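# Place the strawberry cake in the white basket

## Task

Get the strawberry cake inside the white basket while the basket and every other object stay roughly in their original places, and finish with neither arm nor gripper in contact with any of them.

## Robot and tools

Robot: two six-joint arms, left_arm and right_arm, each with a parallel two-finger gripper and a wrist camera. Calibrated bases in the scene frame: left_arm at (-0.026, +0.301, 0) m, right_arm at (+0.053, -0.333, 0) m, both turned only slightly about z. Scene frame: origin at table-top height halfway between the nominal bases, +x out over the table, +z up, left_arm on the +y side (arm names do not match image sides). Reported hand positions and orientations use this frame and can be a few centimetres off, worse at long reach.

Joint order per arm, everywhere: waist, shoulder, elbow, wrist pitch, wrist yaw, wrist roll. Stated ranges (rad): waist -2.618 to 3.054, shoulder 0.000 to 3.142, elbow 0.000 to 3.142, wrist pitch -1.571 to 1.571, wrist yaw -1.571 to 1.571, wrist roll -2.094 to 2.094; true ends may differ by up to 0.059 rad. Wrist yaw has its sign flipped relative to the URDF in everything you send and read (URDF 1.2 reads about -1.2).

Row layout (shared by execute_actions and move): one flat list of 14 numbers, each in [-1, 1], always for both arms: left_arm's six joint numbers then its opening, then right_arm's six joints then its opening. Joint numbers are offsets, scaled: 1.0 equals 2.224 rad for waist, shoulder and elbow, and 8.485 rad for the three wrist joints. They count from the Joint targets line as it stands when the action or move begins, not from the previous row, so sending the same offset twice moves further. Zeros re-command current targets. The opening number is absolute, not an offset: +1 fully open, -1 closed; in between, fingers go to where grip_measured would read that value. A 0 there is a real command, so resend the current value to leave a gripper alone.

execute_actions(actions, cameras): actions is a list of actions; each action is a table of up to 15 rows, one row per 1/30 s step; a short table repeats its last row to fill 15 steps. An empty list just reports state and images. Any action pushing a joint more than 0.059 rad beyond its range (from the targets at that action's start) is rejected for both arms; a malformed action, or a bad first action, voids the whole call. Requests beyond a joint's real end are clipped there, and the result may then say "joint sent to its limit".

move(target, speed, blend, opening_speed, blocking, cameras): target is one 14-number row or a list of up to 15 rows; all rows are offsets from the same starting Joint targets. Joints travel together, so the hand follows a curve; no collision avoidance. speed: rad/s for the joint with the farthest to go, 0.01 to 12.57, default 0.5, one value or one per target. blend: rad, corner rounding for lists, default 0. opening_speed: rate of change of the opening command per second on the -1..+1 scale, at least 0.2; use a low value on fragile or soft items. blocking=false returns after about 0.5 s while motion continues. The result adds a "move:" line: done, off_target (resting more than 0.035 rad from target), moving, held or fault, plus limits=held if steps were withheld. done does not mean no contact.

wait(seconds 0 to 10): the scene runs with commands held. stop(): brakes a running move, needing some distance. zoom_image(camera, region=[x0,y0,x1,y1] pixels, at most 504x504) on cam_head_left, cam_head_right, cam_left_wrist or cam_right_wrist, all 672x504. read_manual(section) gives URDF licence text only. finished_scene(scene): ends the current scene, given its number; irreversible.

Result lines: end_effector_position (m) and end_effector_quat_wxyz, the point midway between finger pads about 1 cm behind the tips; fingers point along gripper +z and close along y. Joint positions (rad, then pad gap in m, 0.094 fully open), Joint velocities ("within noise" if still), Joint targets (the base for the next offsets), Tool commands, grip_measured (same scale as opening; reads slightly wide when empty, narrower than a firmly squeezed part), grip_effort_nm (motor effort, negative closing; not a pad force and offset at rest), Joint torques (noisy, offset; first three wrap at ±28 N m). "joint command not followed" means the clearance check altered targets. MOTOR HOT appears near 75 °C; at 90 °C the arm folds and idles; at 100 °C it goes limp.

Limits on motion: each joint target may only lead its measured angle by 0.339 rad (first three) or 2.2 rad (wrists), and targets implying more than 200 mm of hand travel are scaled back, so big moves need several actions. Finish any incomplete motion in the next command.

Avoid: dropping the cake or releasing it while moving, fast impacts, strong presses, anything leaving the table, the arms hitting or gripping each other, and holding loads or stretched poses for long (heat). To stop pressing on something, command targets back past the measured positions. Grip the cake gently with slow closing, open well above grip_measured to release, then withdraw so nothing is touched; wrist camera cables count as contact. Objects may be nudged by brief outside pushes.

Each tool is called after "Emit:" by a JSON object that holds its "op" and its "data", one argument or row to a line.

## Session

Emit:
{"op": "execute_actions", "data": {
  "actions": []
}}

Scene clock: 0.00 s.
left_arm: end_effector_position=(+0.3753, +0.2977, +0.1035) grip_measured=+1.000 grip_effort_nm=n/a end_effector_quat_wxyz=(+0.586, +0.042, +0.806, -0.072) | right_arm: end_effector_position=(+0.4622, -0.3357, +0.1305) grip_measured=+1.000 grip_effort_nm=n/a end_effector_quat_wxyz=(+0.634, +0.023, +0.773, -0.029)
Joint positions: left_arm=[0.077 1.568 0.393 0.855 -0.268 0.017 0.094] | right_arm=[0.031 1.561 0.381 0.982 -0.115 0.006 0.094]
Joint velocities: within noise
Joint torques (N m): no reading
Motor temperatures (°C): left_arm=[22 25 23 22 23 19 23] | right_arm=[23 25 24 29 23 21 20]
Heat: left arm: 25 °C; right arm: 29 °C.
Joint targets: left_arm=[0.077 1.563 0.398 0.849 -0.269 0.017] | right_arm=[0.031 1.558 0.384 0.971 -0.116 0.006]
Tool commands: left_gripper/opening=+1.0 right_gripper/opening=+1.0

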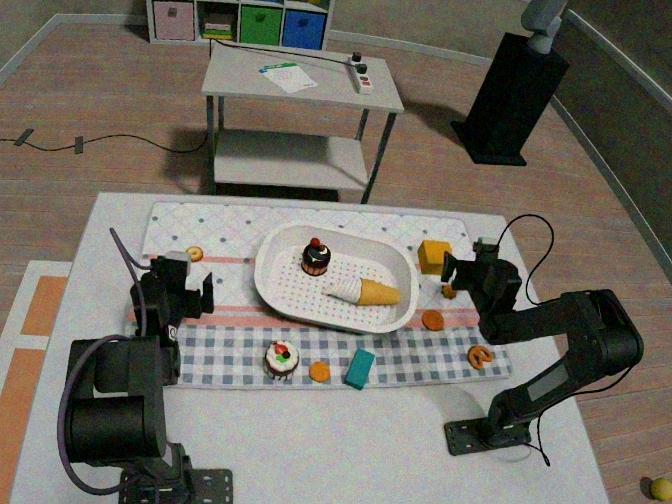

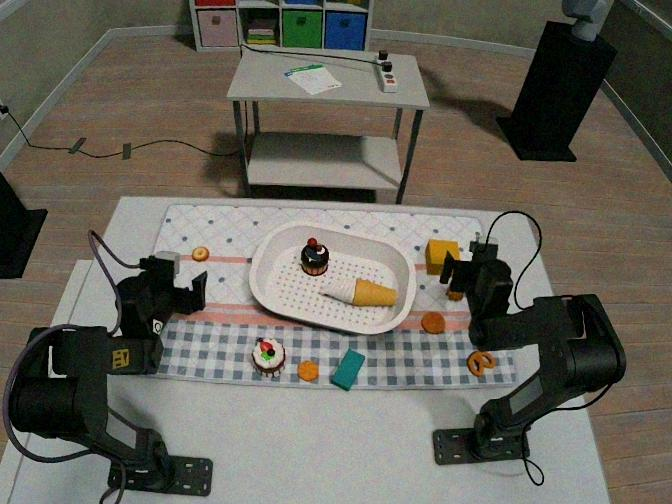

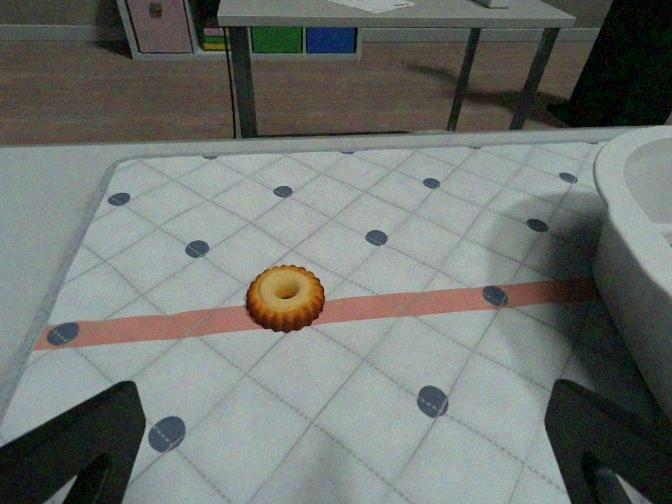

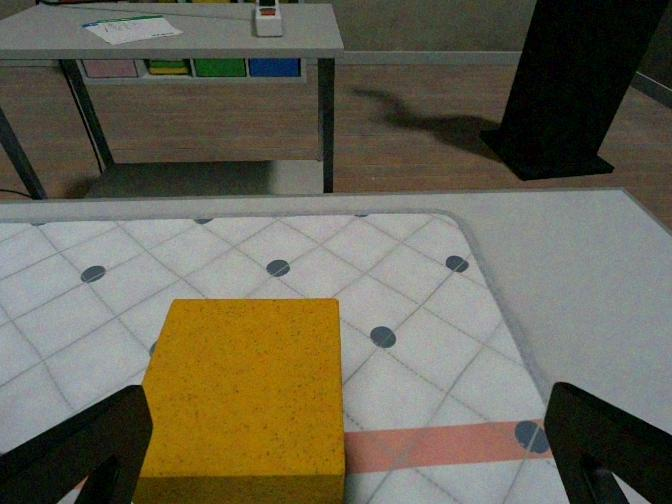

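Emit:
{"op": "move", "data": {
  "target": [-0.3507,-0.0863,0.3399,-0.2121,0.0317,-0.002,1,0,0,0,0,0,0,1],
  "speed": 1.2,
  "cameras": ["cam_left_wrist","cam_head_left"]
}}

Scene clock: 9.70 s.
left_arm: end_effector_position=(+0.2218, +0.1036, +0.1431) grip_measured=+1.000 grip_effort_nm=0.007 end_effector_quat_wxyz=(+0.179, +0.326, +0.926, -0.067) | right_arm: end_effector_position=(+0.4622, -0.3357, +0.1305) grip_measured=+1.000 grip_effort_nm=0.027 end_effector_quat_wxyz=(+0.634, +0.023, +0.773, -0.029)
Joint positions: left_arm=[-0.699 1.386 1.127 -0.927 -0.01 0.007 0.094] | right_arm=[0.031 1.561 0.381 0.982 -0.115 0.006 0.094]
Joint velocities: within noise
Joint torques (N m): left_arm=[-0.34 -5.9 8.49 0.9 0.11 -0.06] | right_arm=[0.02 -4.81 6.67 1.6 -0.05 0]
Motor temperatures (°C): left_arm=[22 26 24 24 23 19 23] | right_arm=[23 25 25 31 23 21 20]
Heat: left arm: 26 °C; right arm: 31 °C.
Joint targets: left_arm=[-0.703 1.371 1.155 -0.950 0.000 0.000] | right_arm=[0.031 1.558 0.384 0.971 -0.116 0.006]
move: done
Images, in order (width x height): cam_head_left 672x504, cam_left_wrist 672x504.

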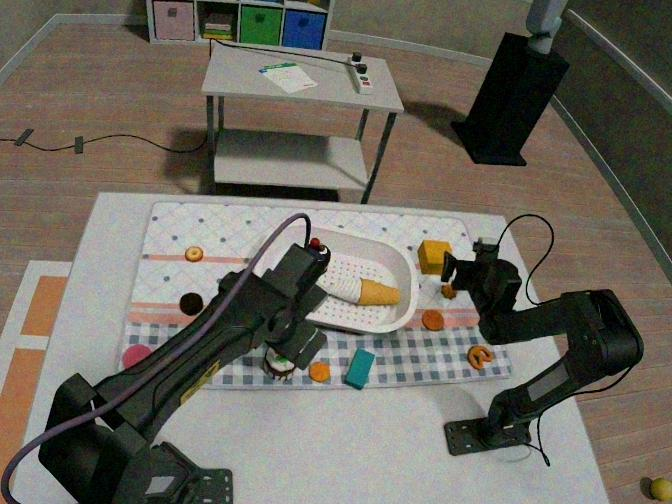

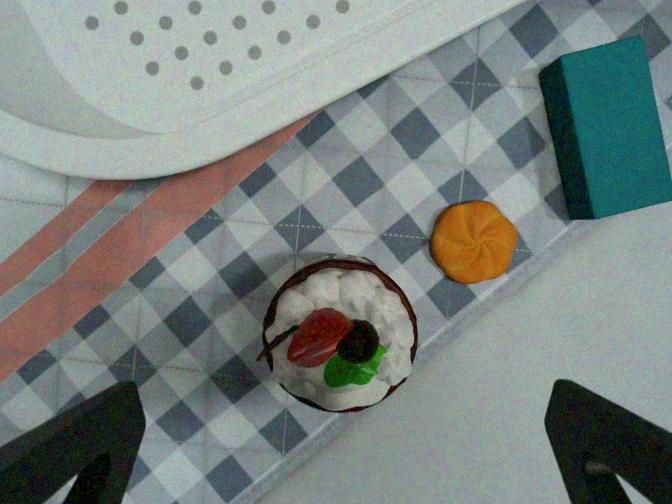

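Emit:
{"op": "move", "data": {
  "target": [
    [0.0072,0.0571,-0.1713,0.0562,0,0,1,0,0,0,0,0,0,1],
    [0.0072,0.0571,-0.1713,0.0562,0,0,0.2,0,0,0,0,0,0,1]
  ],
  "speed": 0.4,
  "opening_speed": 0.5,
  "cameras": ["cam_left_wrist","cam_head_left"]
}}

Scene clock: 19.17 s.
left_arm: end_effector_position=(+0.2202, +0.1071, +0.0363) grip_measured=+0.408 grip_effort_nm=-1.018 end_effector_quat_wxyz=(+0.171, +0.324, +0.928, -0.064) | right_arm: end_effector_position=(+0.4622, -0.3357, +0.1305) grip_measured=+1.000 grip_effort_nm=0.027 end_effector_quat_wxyz=(+0.634, +0.023, +0.773, -0.029)
Joint positions: left_arm=[-0.694 1.493 0.785 -0.497 -0.011 0.007 0.066] | right_arm=[0.031 1.561 0.381 0.982 -0.115 0.006 0.094]
Joint velocities: within noise
Joint torques (N m): left_arm=[0.62 -4.63 4.81 1.35 0.08 -0.06] | right_arm=[0.05 -4.81 6.67 1.6 -0.05 -0.01]
Motor temperatures (°C): left_arm=[22 26 24 24 23 19 23] | right_arm=[23 25 25 32 23 21 20]
Heat: left arm: 26 °C; right arm: 32 °C.
Joint targets: left_arm=[-0.687 1.498 0.773 -0.474 0.000 0.000] | right_arm=[0.031 1.558 0.384 0.971 -0.116 0.006]
move: done
Images, in order (width x height): cam_head_left 672x504, cam_left_wrist 672x504.

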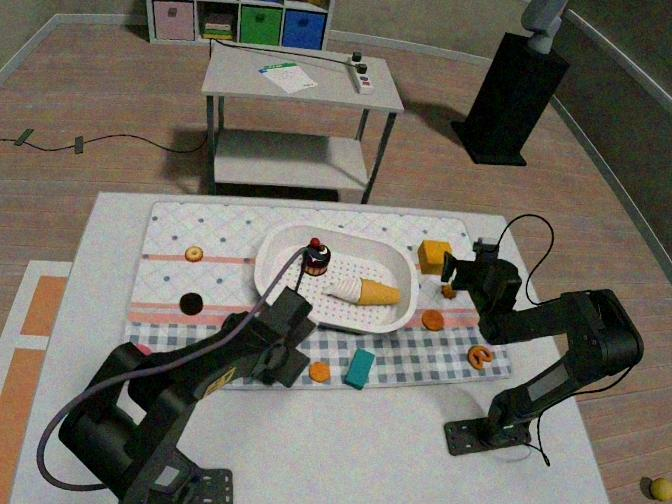

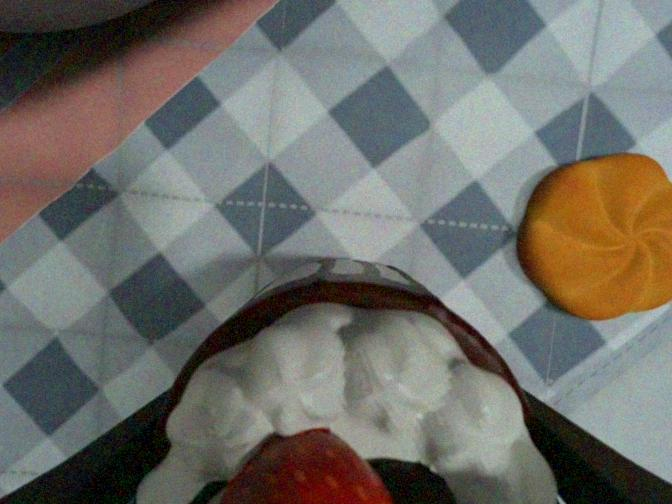

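Emit:
{"op": "zoom_image", "data": {
  "camera": "cam_head_left",
  "region": [240, 210, 440, 350]
}}

Scaled by 2.520 from the camera's 672x504 image, which has a finer 960x720 frame.

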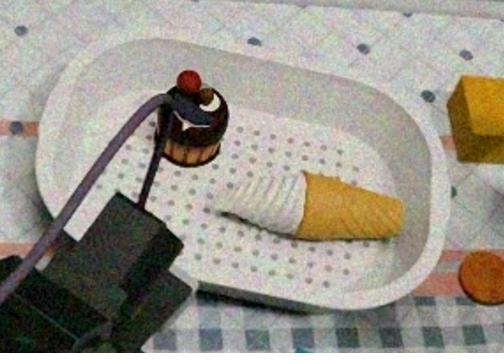

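Emit:
{"op": "move", "data": {
  "target": [
    [0,-0.0553,0.2257,-0.0705,0,0,0.2,0,0,0,0,0,0,1],
    [0.0601,0.2302,0.5450,-0.0803,0,0,0.2,0,0,0,0,0,0,1]
  ],
  "speed": 0.7,
  "blend": 0.1,
  "cameras": ["cam_left_wrist","cam_head_left"]
}}

Scene clock: 46.37 s.
left_arm: end_effector_position=(+0.3813, +0.0641, +0.1749) grip_measured=+0.408 grip_effort_nm=-1.023 end_effector_quat_wxyz=(+0.183, +0.259, +0.947, -0.052) | right_arm: end_effector_position=(+0.4622, -0.3357, +0.1305) grip_measured=+1.000 grip_effort_nm=0.022 end_effector_quat_wxyz=(+0.634, +0.023, +0.773, -0.029)
Joint positions: left_arm=[-0.556 2.004 1.952 -1.135 -0.008 0.007 0.066] | right_arm=[0.031 1.561 0.381 0.982 -0.115 0.006 0.094]
Joint velocities: within noise
Joint torques (N m): left_arm=[0.21 -9.88 8.91 0.95 0.06 -0.05] | right_arm=[0.05 -4.81 6.65 1.6 -0.04 0]
Motor temperatures (°C): left_arm=[22 27 24 24 23 19 24] | right_arm=[23 26 26 33 23 21 20]
Heat: left arm: 27 °C; right arm: 33 °C.
Joint targets: left_arm=[-0.554 2.010 1.986 -1.155 0.000 0.000] | right_arm=[0.031 1.558 0.384 0.971 -0.116 0.006]
move: done
Images, in order (width x height): cam_head_left 672x504, cam_left_wrist 672x504.

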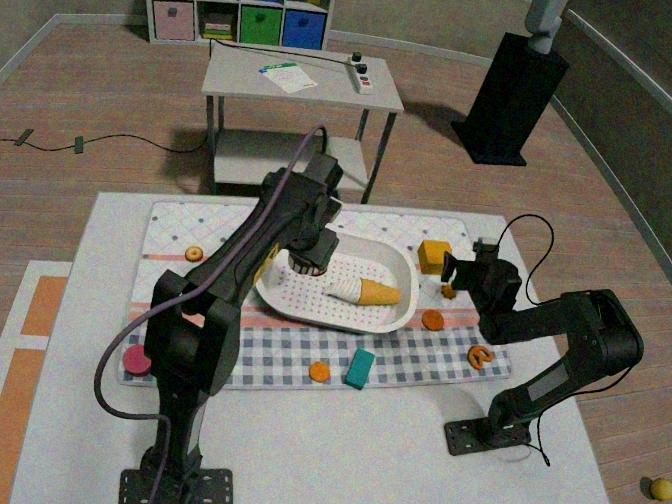

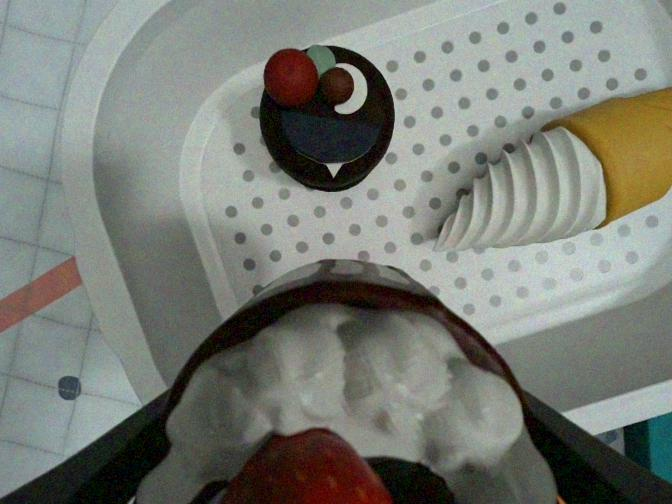

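Emit:
{"op": "move", "data": {
  "target": [
    [0,0.0185,-0.2095,0.0574,0,0,0.2,0,0,0,0,0,0,1],
    [0,0.0189,-0.2149,0.0588,0,0,0.2,0,0,0,0,0,0,1]
  ],
  "speed": [0.5,0.1],
  "cameras": ["cam_left_wrist"]
}}

Emit:
{"op": "move", "data": {
  "target": [0,0,-0.0073,0.0019,0,0,0.2,0,0,0,0,0,0,1],
  "speed": 0.06,
  "cameras": []
}}

Emit:
{"op": "move", "data": {
  "target": [0,0,-0.0055,0.0014,0,0,0.2,0,0,0,0,0,0,1],
  "speed": 0.06,
  "cameras": ["cam_left_wrist"]
}}

Scene clock: 60.10 s.
left_arm: end_effector_position=(+0.3809, +0.0643, +0.0509) grip_measured=+0.408 grip_effort_nm=-1.023 end_effector_quat_wxyz=(+0.174, +0.259, +0.949, -0.050) | right_arm: end_effector_position=(+0.4622, -0.3357, +0.1305) grip_measured=+1.000 grip_effort_nm=0.027 end_effector_quat_wxyz=(+0.634, +0.023, +0.773, -0.029)
Joint positions: left_arm=[-0.556 2.044 1.521 -0.683 -0.008 0.007 0.066] | right_arm=[0.031 1.561 0.381 0.982 -0.115 0.006 0.094]
Joint velocities: within noise
Joint torques (N m): left_arm=[0.21 -9.96 5.05 1.37 0.07 -0.06] | right_arm=[0.05 -4.79 6.65 1.6 -0.05 0]
Motor temperatures (°C): left_arm=[22 28 25 24 23 19 25] | right_arm=[23 26 26 33 23 21 20]
Heat: left arm: 28 °C; right arm: 33 °C.
Joint targets: left_arm=[-0.554 2.052 1.508 -0.656 0.000 0.000] | right_arm=[0.031 1.558 0.384 0.971 -0.116 0.006]
move: done
Images, in order (width x height): cam_left_wrist 672x504.

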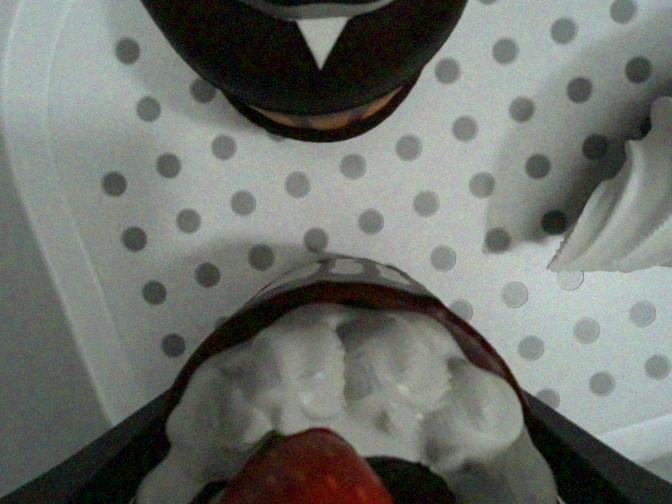

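Scene clock: 60.80 s.
left_arm: end_effector_position=(+0.3796, +0.0650, +0.0475) grip_measured=+0.408 grip_effort_nm=-1.023 end_effector_quat_wxyz=(+0.173, +0.260, +0.949, -0.050) | right_arm: end_effector_position=(+0.4622, -0.3357, +0.1305) grip_measured=+1.000 grip_effort_nm=0.032 end_effector_quat_wxyz=(+0.634, +0.023, +0.773, -0.029)
Joint positions: left_arm=[-0.556 2.044 1.508 -0.672 -0.008 0.007 0.066] | right_arm=[0.031 1.561 0.381 0.982 -0.115 0.006 0.094]
Joint velocities: within noise
Joint torques (N m): left_arm=[0.2 -9.95 4.81 1.42 0.07 -0.06] | right_arm=[0.02 -4.81 6.65 1.6 -0.04 0]
Motor temperatures (°C): left_arm=[22 28 25 24 23 19 25] | right_arm=[23 26 26 33 23 21 20]
Heat: left arm: 28 °C; right arm: 33 °C.
Joint targets: left_arm=[-0.554 2.052 1.492 -0.640 0.000 0.000] | right_arm=[0.031 1.558 0.384 0.971 -0.116 0.006]
move: done
No camera images: "cameras" was empty.

Scene clock: 61.50 s.
left_arm: end_effector_position=(+0.3794, +0.0651, +0.0467) grip_measured=+0.408 grip_effort_nm=-1.018 end_effector_quat_wxyz=(+0.173, +0.260, +0.949, -0.050) | right_arm: end_effector_position=(+0.4622, -0.3357, +0.1305) grip_measured=+1.000 grip_effort_nm=0.027 end_effector_quat_wxyz=(+0.634, +0.023, +0.773, -0.029)
Joint positions: left_arm=[-0.556 2.044 1.504 -0.668 -0.008 0.007 0.066] | right_arm=[0.031 1.561 0.381 0.982 -0.115 0.006 0.094]
Joint velocities: within noise
Joint torques (N m): left_arm=[0.23 -9.96 4.11 1.51 0.05 -0.06] | right_arm=[0.03 -4.81 6.67 1.59 -0.05 0]
Motor temperatures (°C): left_arm=[22 28 25 24 23 19 25] | right_arm=[23 26 26 33 23 21 20]
Heat: left arm: 28 °C; right arm: 33 °C.
Joint targets: left_arm=[-0.554 2.052 1.479 -0.628 0.000 0.000] | right_arm=[0.031 1.558 0.384 0.971 -0.116 0.006]
move: off_target (left_arm); left_arm: the wrist pitch is farthest, 0.040 rad from its target
Images, in order (width x height): cam_left_wrist 672x504.

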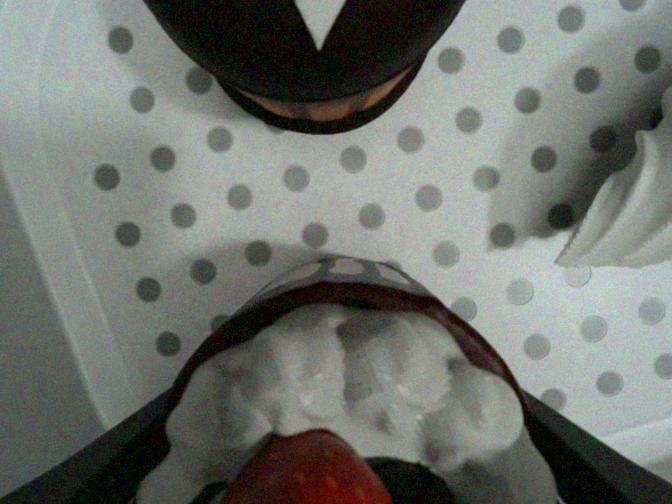

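Emit:
{"op": "move", "data": {
  "target": [
    [0,0,0.0035,-0.0009,0,0,0.2,0,0,0,0,0,0,1],
    [0,0,0.0035,-0.0009,0,0,0.85,0,0,0,0,0,0,1],
    [0,-0.002,0.05,-0.0131,0,0,0.85,0,0,0,0,0,0,1],
    [0,-0.0189,0.2277,-0.0621,0,0,0.85,0,0,0,0,0,0,1]
  ],
  "speed": [0.1,0.3,0.25,0.6],
  "opening_speed": 0.5
}}

Scene clock: 70.13 s.
left_arm: end_effector_position=(+0.3853, +0.0618, +0.1651) grip_measured=+0.848 grip_effort_nm=0.120 end_effector_quat_wxyz=(+0.176, +0.259, +0.948, -0.050) | right_arm: end_effector_position=(+0.4622, -0.3357, +0.1305) grip_measured=+1.000 grip_effort_nm=0.032 end_effector_quat_wxyz=(+0.634, +0.023, +0.773, -0.029)
Joint positions: left_arm=[-0.556 2.034 1.961 -1.129 -0.007 0.007 0.087] | right_arm=[0.031 1.561 0.381 0.982 -0.115 0.006 0.094]
Joint velocities: within noise
Joint torques (N m): left_arm=[0.2 -12.63 8.14 0.84 0.06 -0.06] | right_arm=[0.05 -4.82 6.67 1.6 -0.05 -0.01]
Motor temperatures (°C): left_arm=[22 28 25 25 23 19 24] | right_arm=[23 26 26 34 23 21 20]
Heat: left arm: 28 °C; right arm: 34 °C.
Joint targets: left_arm=[-0.554 2.010 1.986 -1.155 0.000 0.000] | right_arm=[0.031 1.558 0.384 0.971 -0.116 0.006]
move: done

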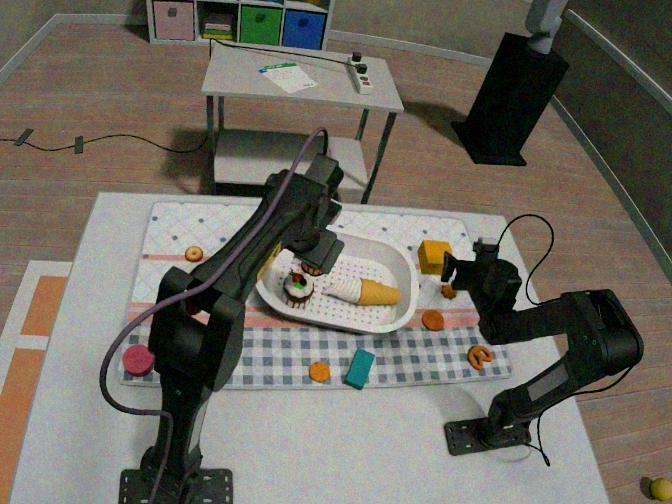

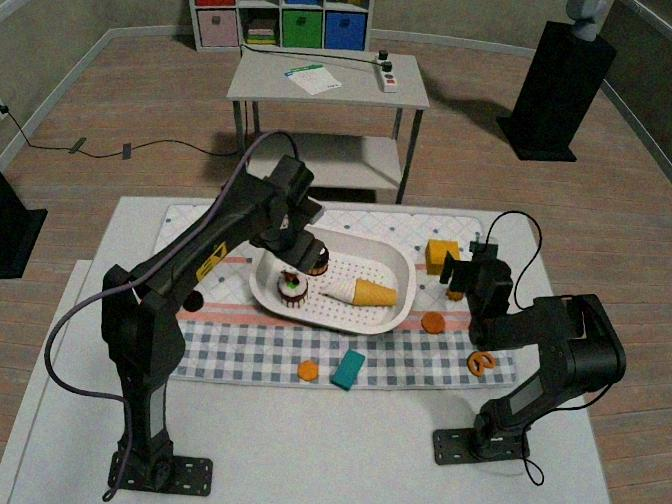

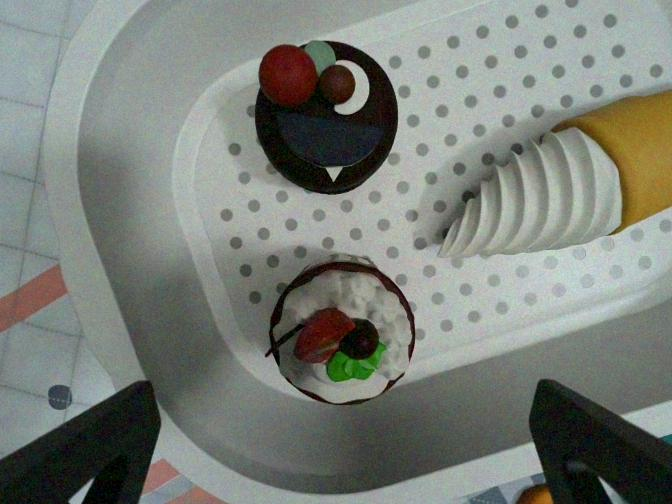

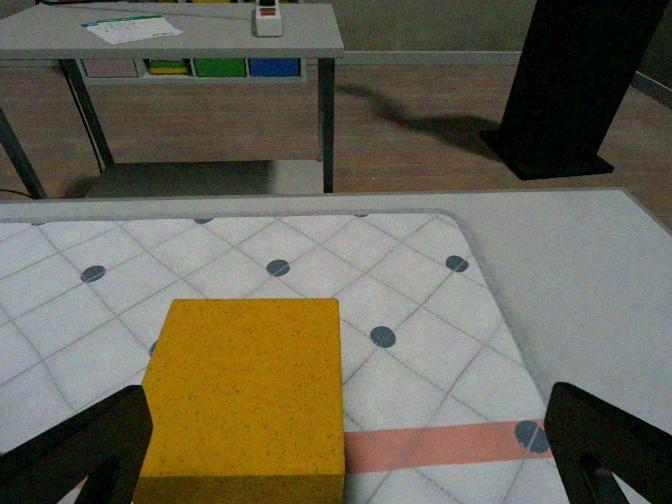

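Good.

Emit:
{"op": "finished_scene", "data": {
  "scene": 2
}}

The scene is finished: the task was done.


## Next scene

The same job, from a new start.

Emit:
{"op": "execute_actions", "data": {
  "actions": []
}}

Scene clock: 0.00 s.
left_arm: end_effector_position=(+0.3701, +0.3334, +0.1050) grip_measured=+1.000 grip_effort_nm=n/a end_effector_quat_wxyz=(+0.593, -0.053, +0.803, +0.032) | right_arm: end_effector_position=(+0.4655, -0.3440, +0.1221) grip_measured=+1.000 grip_effort_nm=n/a end_effector_quat_wxyz=(+0.618, +0.034, +0.785, -0.032)
Joint positions: left_arm=[0.018 1.543 0.359 0.885 0.068 -0.032 0.094] | right_arm=[0.01 1.573 0.405 0.93 -0.111 0.019 0.094]
Joint velocities: within noise
Joint torques (N m): no reading
Motor temperatures (°C): left_arm=[22 24 22 21 23 19 23] | right_arm=[23 22 23 26 23 21 20]
Heat: left arm: 24 °C; right arm: 26 °C.
Joint targets: left_arm=[0.018 1.538 0.364 0.880 0.068 -0.032] | right_arm=[0.010 1.570 0.408 0.918 -0.112 0.019]
Tool commands: left_gripper/opening=+1.0 right_gripper/opening=+1.0

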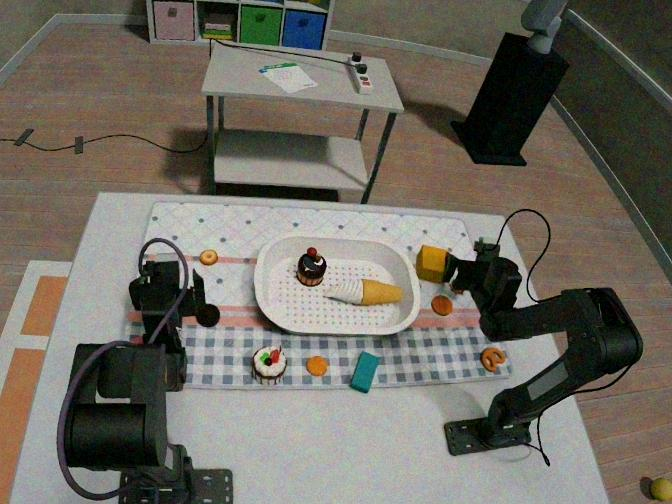

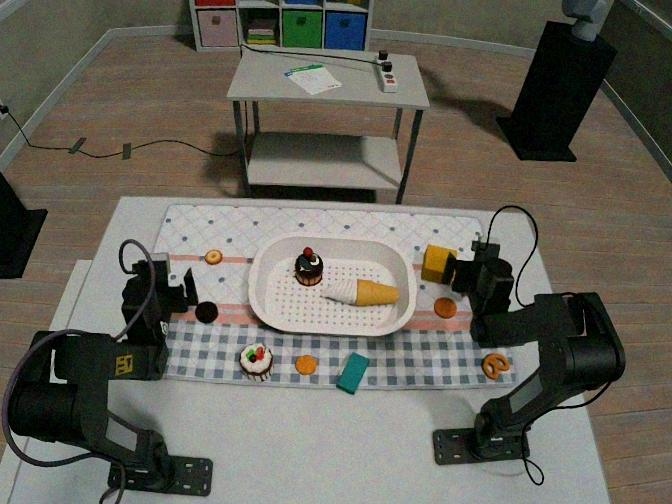

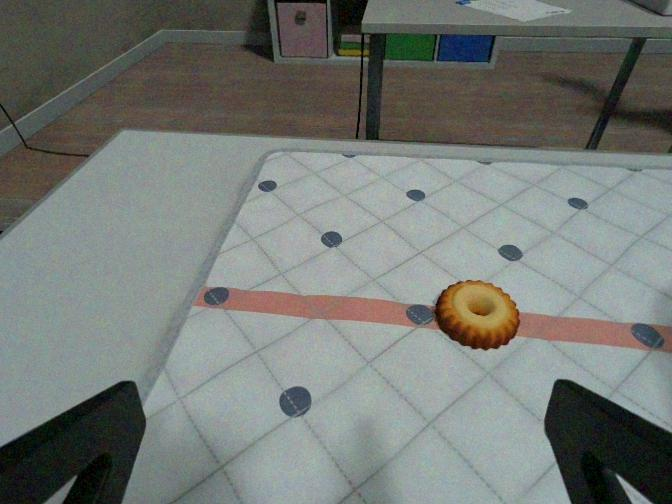

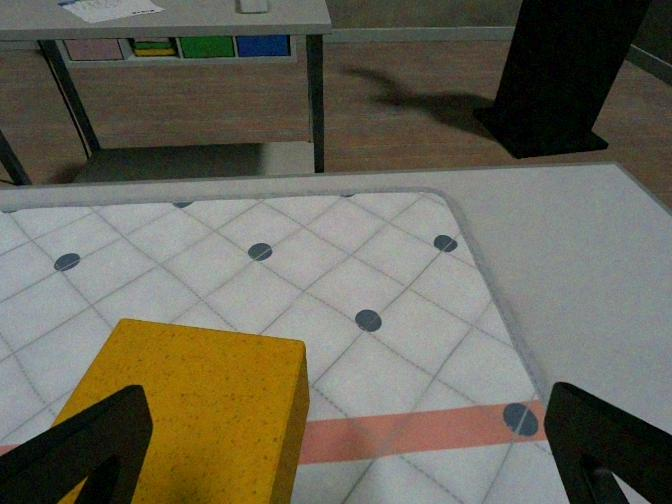

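Emit:
{"op": "move", "data": {
  "target": [-0.2999,-0.1160,0.3228,-0.2185,-0.0080,0.0038,1,0,0,0,0,0,0,1],
  "speed": 1.2,
  "cameras": ["cam_left_wrist","cam_head_left"]
}}

Emit:
{"op": "zoom_image", "data": {
  "camera": "cam_head_left",
  "region": [240, 220, 440, 360]
}}

Scene clock: 11.63 s.
left_arm: end_effector_position=(+0.2141, +0.1346, +0.1422) grip_measured=+1.000 grip_effort_nm=0.002 end_effector_quat_wxyz=(+0.182, +0.293, +0.937, -0.054) | right_arm: end_effector_position=(+0.4655, -0.3440, +0.1221) grip_measured=+1.000 grip_effort_nm=0.027 end_effector_quat_wxyz=(+0.618, +0.034, +0.785, -0.032)
Joint positions: left_arm=[-0.644 1.294 1.055 -0.951 0.008 -0.006 0.094] | right_arm=[0.01 1.573 0.405 0.93 -0.111 0.019 0.094]
Joint velocities: within noise
Joint torques (N m): left_arm=[-0.44 -4.94 8.4 0.87 -0.07 0.1] | right_arm=[0.03 -5.01 6.6 1.54 -0.05 -0.01]
Motor temperatures (°C): left_arm=[22 25 23 24 23 19 23] | right_arm=[23 22 24 29 23 21 20]
Heat: left arm: 25 °C; right arm: 29 °C.
Joint targets: left_arm=[-0.649 1.280 1.082 -0.974 0.000 0.000] | right_arm=[0.010 1.570 0.408 0.918 -0.112 0.019]
move: done
Images, in order (width x height): cam_head_left 672x504, cam_left_wrist 672x504.

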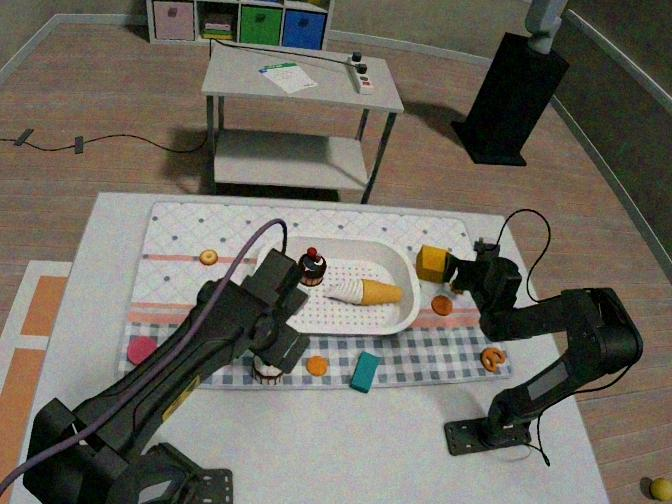

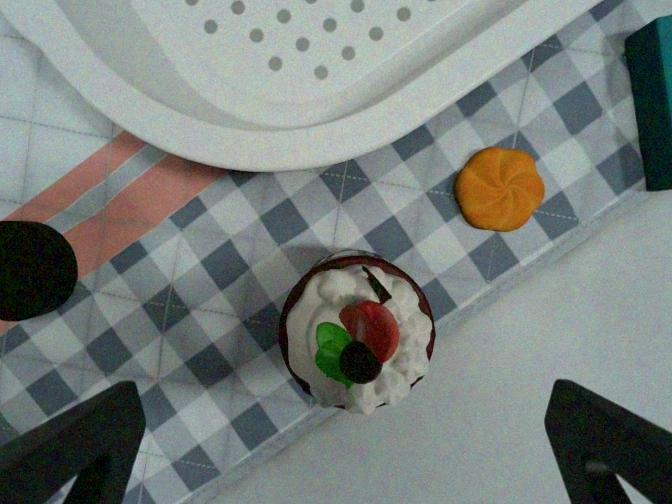

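Scaled by 2.520 from the camera's 672x504 image, which has a finer 960x720 frame.

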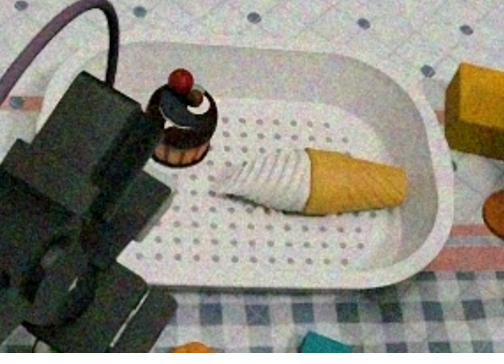

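Emit:
{"op": "move", "data": {
  "target": [
    [-0.0067,0.0598,-0.1713,0.0576,0,0,1,0,0,0,0,0,0,1],
    [-0.0067,0.0598,-0.1713,0.0576,0,0,0.2,0,0,0,0,0,0,1]
  ],
  "speed": 0.4,
  "opening_speed": 0.5,
  "cameras": ["cam_left_wrist","cam_head_left"]
}}

Emit:
{"op": "zoom_image", "data": {
  "camera": "cam_head_left",
  "region": [240, 220, 440, 360]
}}

Scene clock: 23.13 s.
left_arm: end_effector_position=(+0.2113, +0.1299, +0.0362) grip_measured=+0.406 grip_effort_nm=-1.023 end_effector_quat_wxyz=(+0.174, +0.300, +0.936, -0.056) | right_arm: end_effector_position=(+0.4655, -0.3440, +0.1221) grip_measured=+1.000 grip_effort_nm=0.027 end_effector_quat_wxyz=(+0.618, +0.034, +0.785, -0.032)
Joint positions: left_arm=[-0.659 1.408 0.713 -0.508 0.002 -0.006 0.066] | right_arm=[0.01 1.573 0.405 0.93 -0.111 0.019 0.094]
Joint velocities: within noise
Joint torques (N m): left_arm=[-0.44 -4 4.75 1.32 -0.02 0.09] | right_arm=[0.02 -5.01 6.6 1.54 -0.05 0]
Motor temperatures (°C): left_arm=[22 25 23 24 23 19 23] | right_arm=[23 23 24 31 23 21 20]
Heat: left arm: 25 °C; right arm: 31 °C.
Joint targets: left_arm=[-0.663 1.413 0.700 -0.486 0.000 0.000] | right_arm=[0.010 1.570 0.408 0.918 -0.112 0.019]
move: done
Images, in order (width x height): cam_head_left 672x504, cam_left_wrist 672x504.

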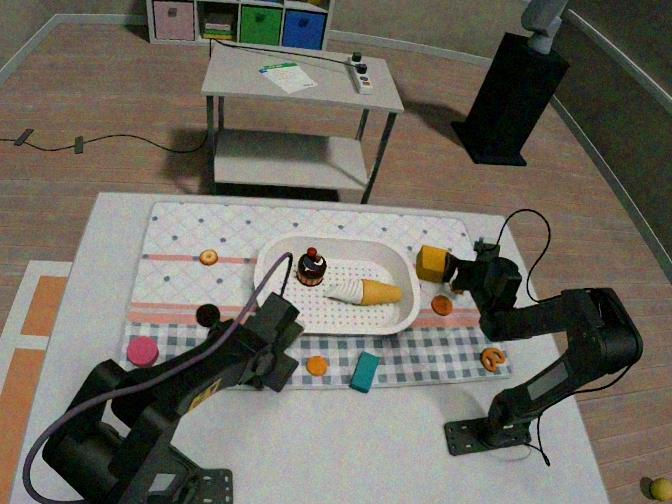

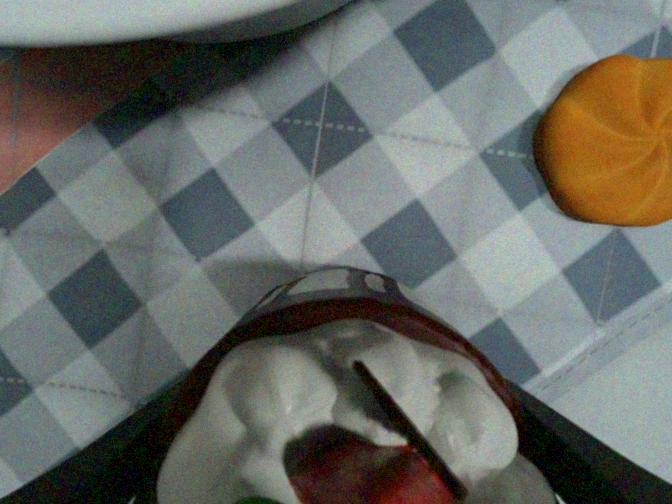

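Scaled by 2.520 from the camera's 672x504 image, which has a finer 960x720 frame.

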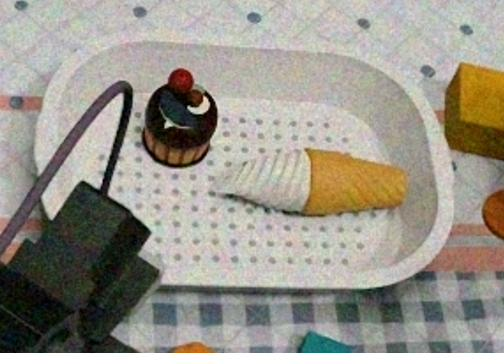

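Emit:
{"op": "move", "data": {
  "target": [
    [0,-0.0508,0.2293,-0.0708,0,0,0.2,0,0,0,0,0,0,1],
    [0.0378,0.2266,0.5184,-0.0745,0,0,0.2,0,0,0,0,0,0,1]
  ],
  "speed": 0.7,
  "blend": 0.1,
  "cameras": ["cam_left_wrist","cam_head_left"]
}}

Scene clock: 44.47 s.
left_arm: end_effector_position=(+0.3571, +0.0656, +0.1736) grip_measured=+0.406 grip_effort_nm=-1.028 end_effector_quat_wxyz=(+0.181, +0.265, +0.946, -0.051) | right_arm: end_effector_position=(+0.4655, -0.3440, +0.1221) grip_measured=+1.000 grip_effort_nm=0.032 end_effector_quat_wxyz=(+0.618, +0.034, +0.785, -0.032)
Joint positions: left_arm=[-0.584 1.913 1.821 -1.099 0.002 -0.006 0.066] | right_arm=[0.01 1.573 0.405 0.93 -0.111 0.019 0.094]
Joint velocities: within noise
Joint torques (N m): left_arm=[0.42 -9.42 8.83 0.91 -0.01 0.09] | right_arm=[0.05 -5 6.61 1.54 -0.05 0]
Motor temperatures (°C): left_arm=[22 25 23 24 23 19 24] | right_arm=[23 23 24 32 23 21 20]
Heat: left arm: 25 °C; right arm: 32 °C.
Joint targets: left_arm=[-0.579 1.917 1.854 -1.118 0.000 0.000] | right_arm=[0.010 1.570 0.408 0.918 -0.112 0.019]
move: done
Images, in order (width x height): cam_head_left 672x504, cam_left_wrist 672x504.

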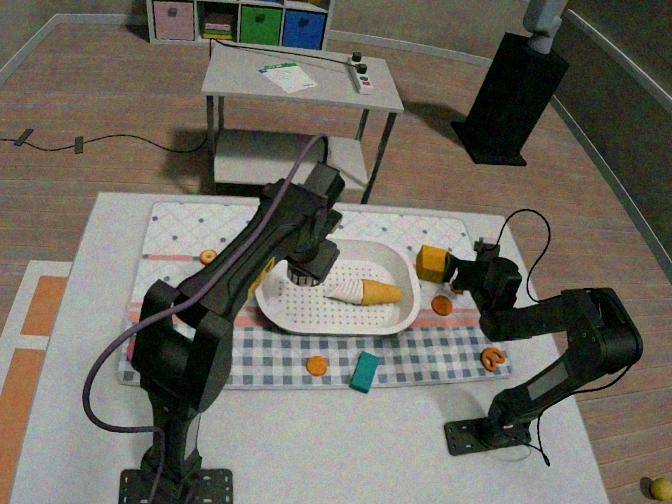

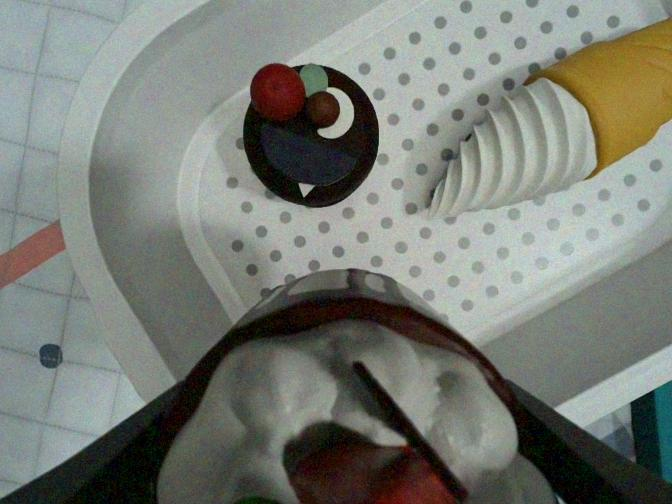

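Emit:
{"op": "move", "data": {
  "target": [
    [0,0.0247,-0.2010,0.0573,0,0,0.2,0,0,0,0,0,0,1],
    [0,0.0252,-0.2064,0.0587,0,0,0.2,0,0,0,0,0,0,1],
    [0,0.0252,-0.2137,0.0606,0,0,0.2,0,0,0,0,0,0,1]
  ],
  "speed": [0.5,0.1,0.06],
  "cameras": ["cam_left_wrist"]
}}

Emit:
{"op": "move", "data": {
  "target": [0,0,-0.0055,0.0014,0,0,0.2,0,0,0,0,0,0,1],
  "speed": 0.06,
  "cameras": ["cam_left_wrist"]
}}

Scene clock: 59.43 s.
left_arm: end_effector_position=(+0.3560, +0.0662, +0.0476) grip_measured=+0.406 grip_effort_nm=-1.028 end_effector_quat_wxyz=(+0.175, +0.265, +0.947, -0.049) | right_arm: end_effector_position=(+0.4655, -0.3440, +0.1221) grip_measured=+1.000 grip_effort_nm=0.027 end_effector_quat_wxyz=(+0.618, +0.034, +0.785, -0.032)
Joint positions: left_arm=[-0.584 1.966 1.392 -0.631 0.002 -0.006 0.066] | right_arm=[0.01 1.573 0.405 0.93 -0.111 0.019 0.094]
Joint velocities: within noise
Joint torques (N m): left_arm=[0.39 -9.42 4.88 1.36 -0.02 0.08] | right_arm=[0.03 -5 6.61 1.53 -0.05 -0.01]
Motor temperatures (°C): left_arm=[22 28 26 24 23 19 24] | right_arm=[23 23 25 33 23 21 20]
Heat: left arm: 28 °C; right arm: 33 °C.
Joint targets: left_arm=[-0.579 1.973 1.378 -0.603 0.000 0.000] | right_arm=[0.010 1.570 0.408 0.918 -0.112 0.019]
move: done
Images, in order (width x height): cam_left_wrist 672x504.

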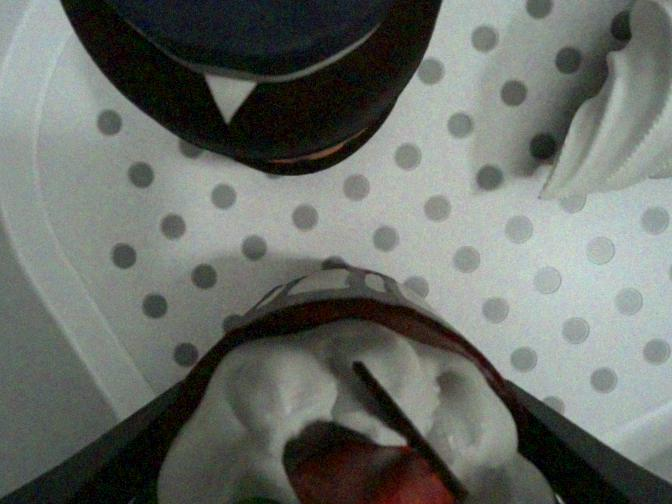

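Scene clock: 60.13 s.
left_arm: end_effector_position=(+0.3563, +0.0661, +0.0465) grip_measured=+0.406 grip_effort_nm=-1.023 end_effector_quat_wxyz=(+0.177, +0.265, +0.947, -0.050) | right_arm: end_effector_position=(+0.4655, -0.3440, +0.1221) grip_measured=+1.000 grip_effort_nm=0.027 end_effector_quat_wxyz=(+0.618, +0.034, +0.785, -0.032)
Joint positions: left_arm=[-0.584 1.966 1.386 -0.622 0.002 -0.006 0.066] | right_arm=[0.01 1.573 0.405 0.93 -0.111 0.019 0.094]
Joint velocities: within noise
Joint torques (N m): left_arm=[0.4 -9.42 4.38 1.39 0 0.1] | right_arm=[0.02 -5.01 6.61 1.54 -0.05 -0.01]
Motor temperatures (°C): left_arm=[22 28 25 24 23 19 24] | right_arm=[23 23 25 33 23 21 20]
Heat: left arm: 28 °C; right arm: 33 °C.
Joint targets: left_arm=[-0.579 1.973 1.366 -0.592 0.000 0.000] | right_arm=[0.010 1.570 0.408 0.918 -0.112 0.019]
move: done
Images, in order (width x height): cam_left_wrist 672x504.

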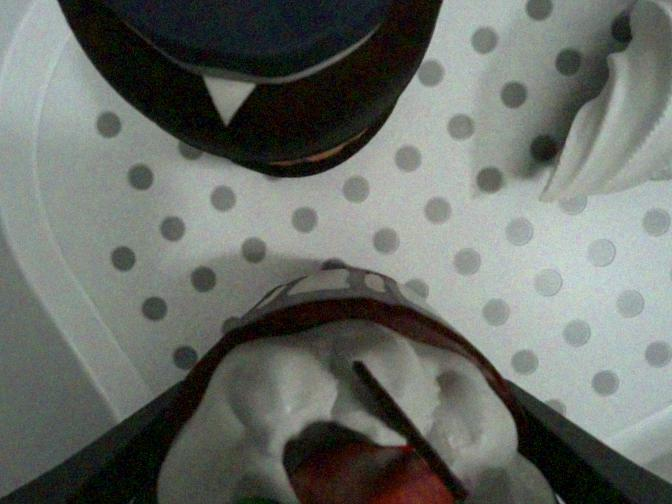

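Emit:
{"op": "move", "data": {
  "target": [
    [0,0,0.0025,-0.0006,0,0,0.2,0,0,0,0,0,0,1],
    [0,0,0.0025,-0.0006,0,0,0.85,0,0,0,0,0,0,1],
    [0,-0.002,0.05,-0.0131,0,0,0.85,0,0,0,0,0,0,1],
    [0,-0.0252,0.219,-0.062,0,0,0.85,0,0,0,0,0,0,1]
  ],
  "speed": [0.1,0.3,0.25,0.6],
  "opening_speed": 0.5,
  "cameras": ["cam_left_wrist","cam_head_left"]
}}

Scene clock: 68.67 s.
left_arm: end_effector_position=(+0.3610, +0.0632, +0.1673) grip_measured=+0.848 grip_effort_nm=0.115 end_effector_quat_wxyz=(+0.178, +0.265, +0.946, -0.050) | right_arm: end_effector_position=(+0.4655, -0.3440, +0.1221) grip_measured=+1.000 grip_effort_nm=0.032 end_effector_quat_wxyz=(+0.618, +0.034, +0.785, -0.032)
Joint positions: left_arm=[-0.584 1.937 1.83 -1.093 0.002 -0.006 0.087] | right_arm=[0.01 1.573 0.405 0.93 -0.111 0.019 0.094]
Joint velocities: within noise
Joint torques (N m): left_arm=[0.39 -11.67 7.99 0.81 -0.01 0.09] | right_arm=[0.03 -5 6.6 1.54 -0.05 -0.01]
Motor temperatures (°C): left_arm=[22 28 25 24 23 19 24] | right_arm=[23 23 25 33 23 21 20]
Heat: left arm: 28 °C; right arm: 33 °C.
Joint targets: left_arm=[-0.579 1.917 1.853 -1.118 0.000 0.000] | right_arm=[0.010 1.570 0.408 0.918 -0.112 0.019]
move: done
Images, in order (width x height): cam_head_left 672x504, cam_left_wrist 672x504.

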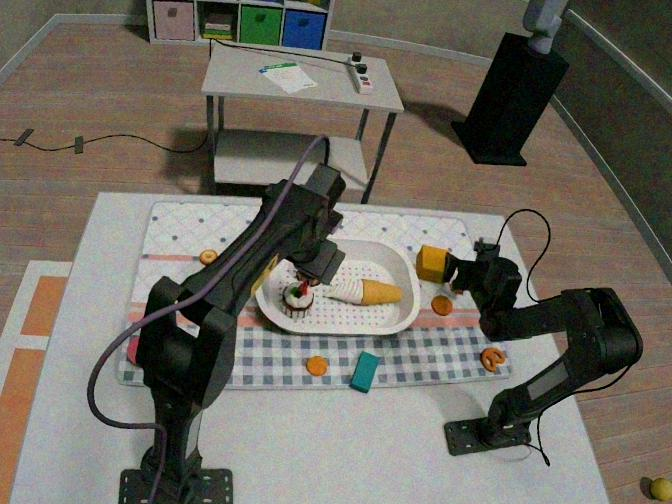

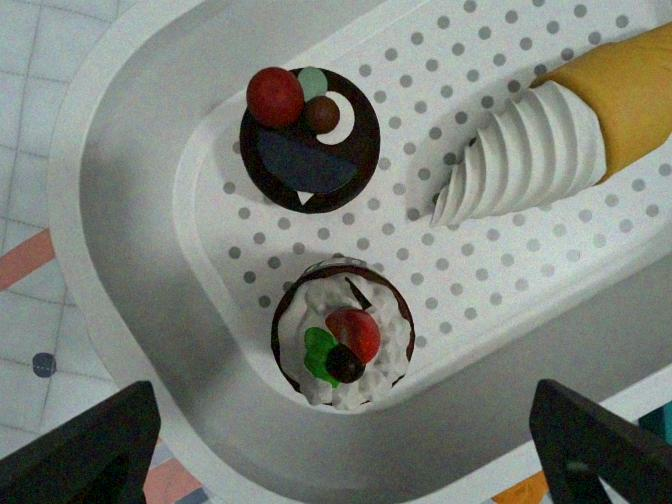

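Emit:
{"op": "finished_scene", "data": {
  "scene": 3
}}

The scene is finished: the task was done.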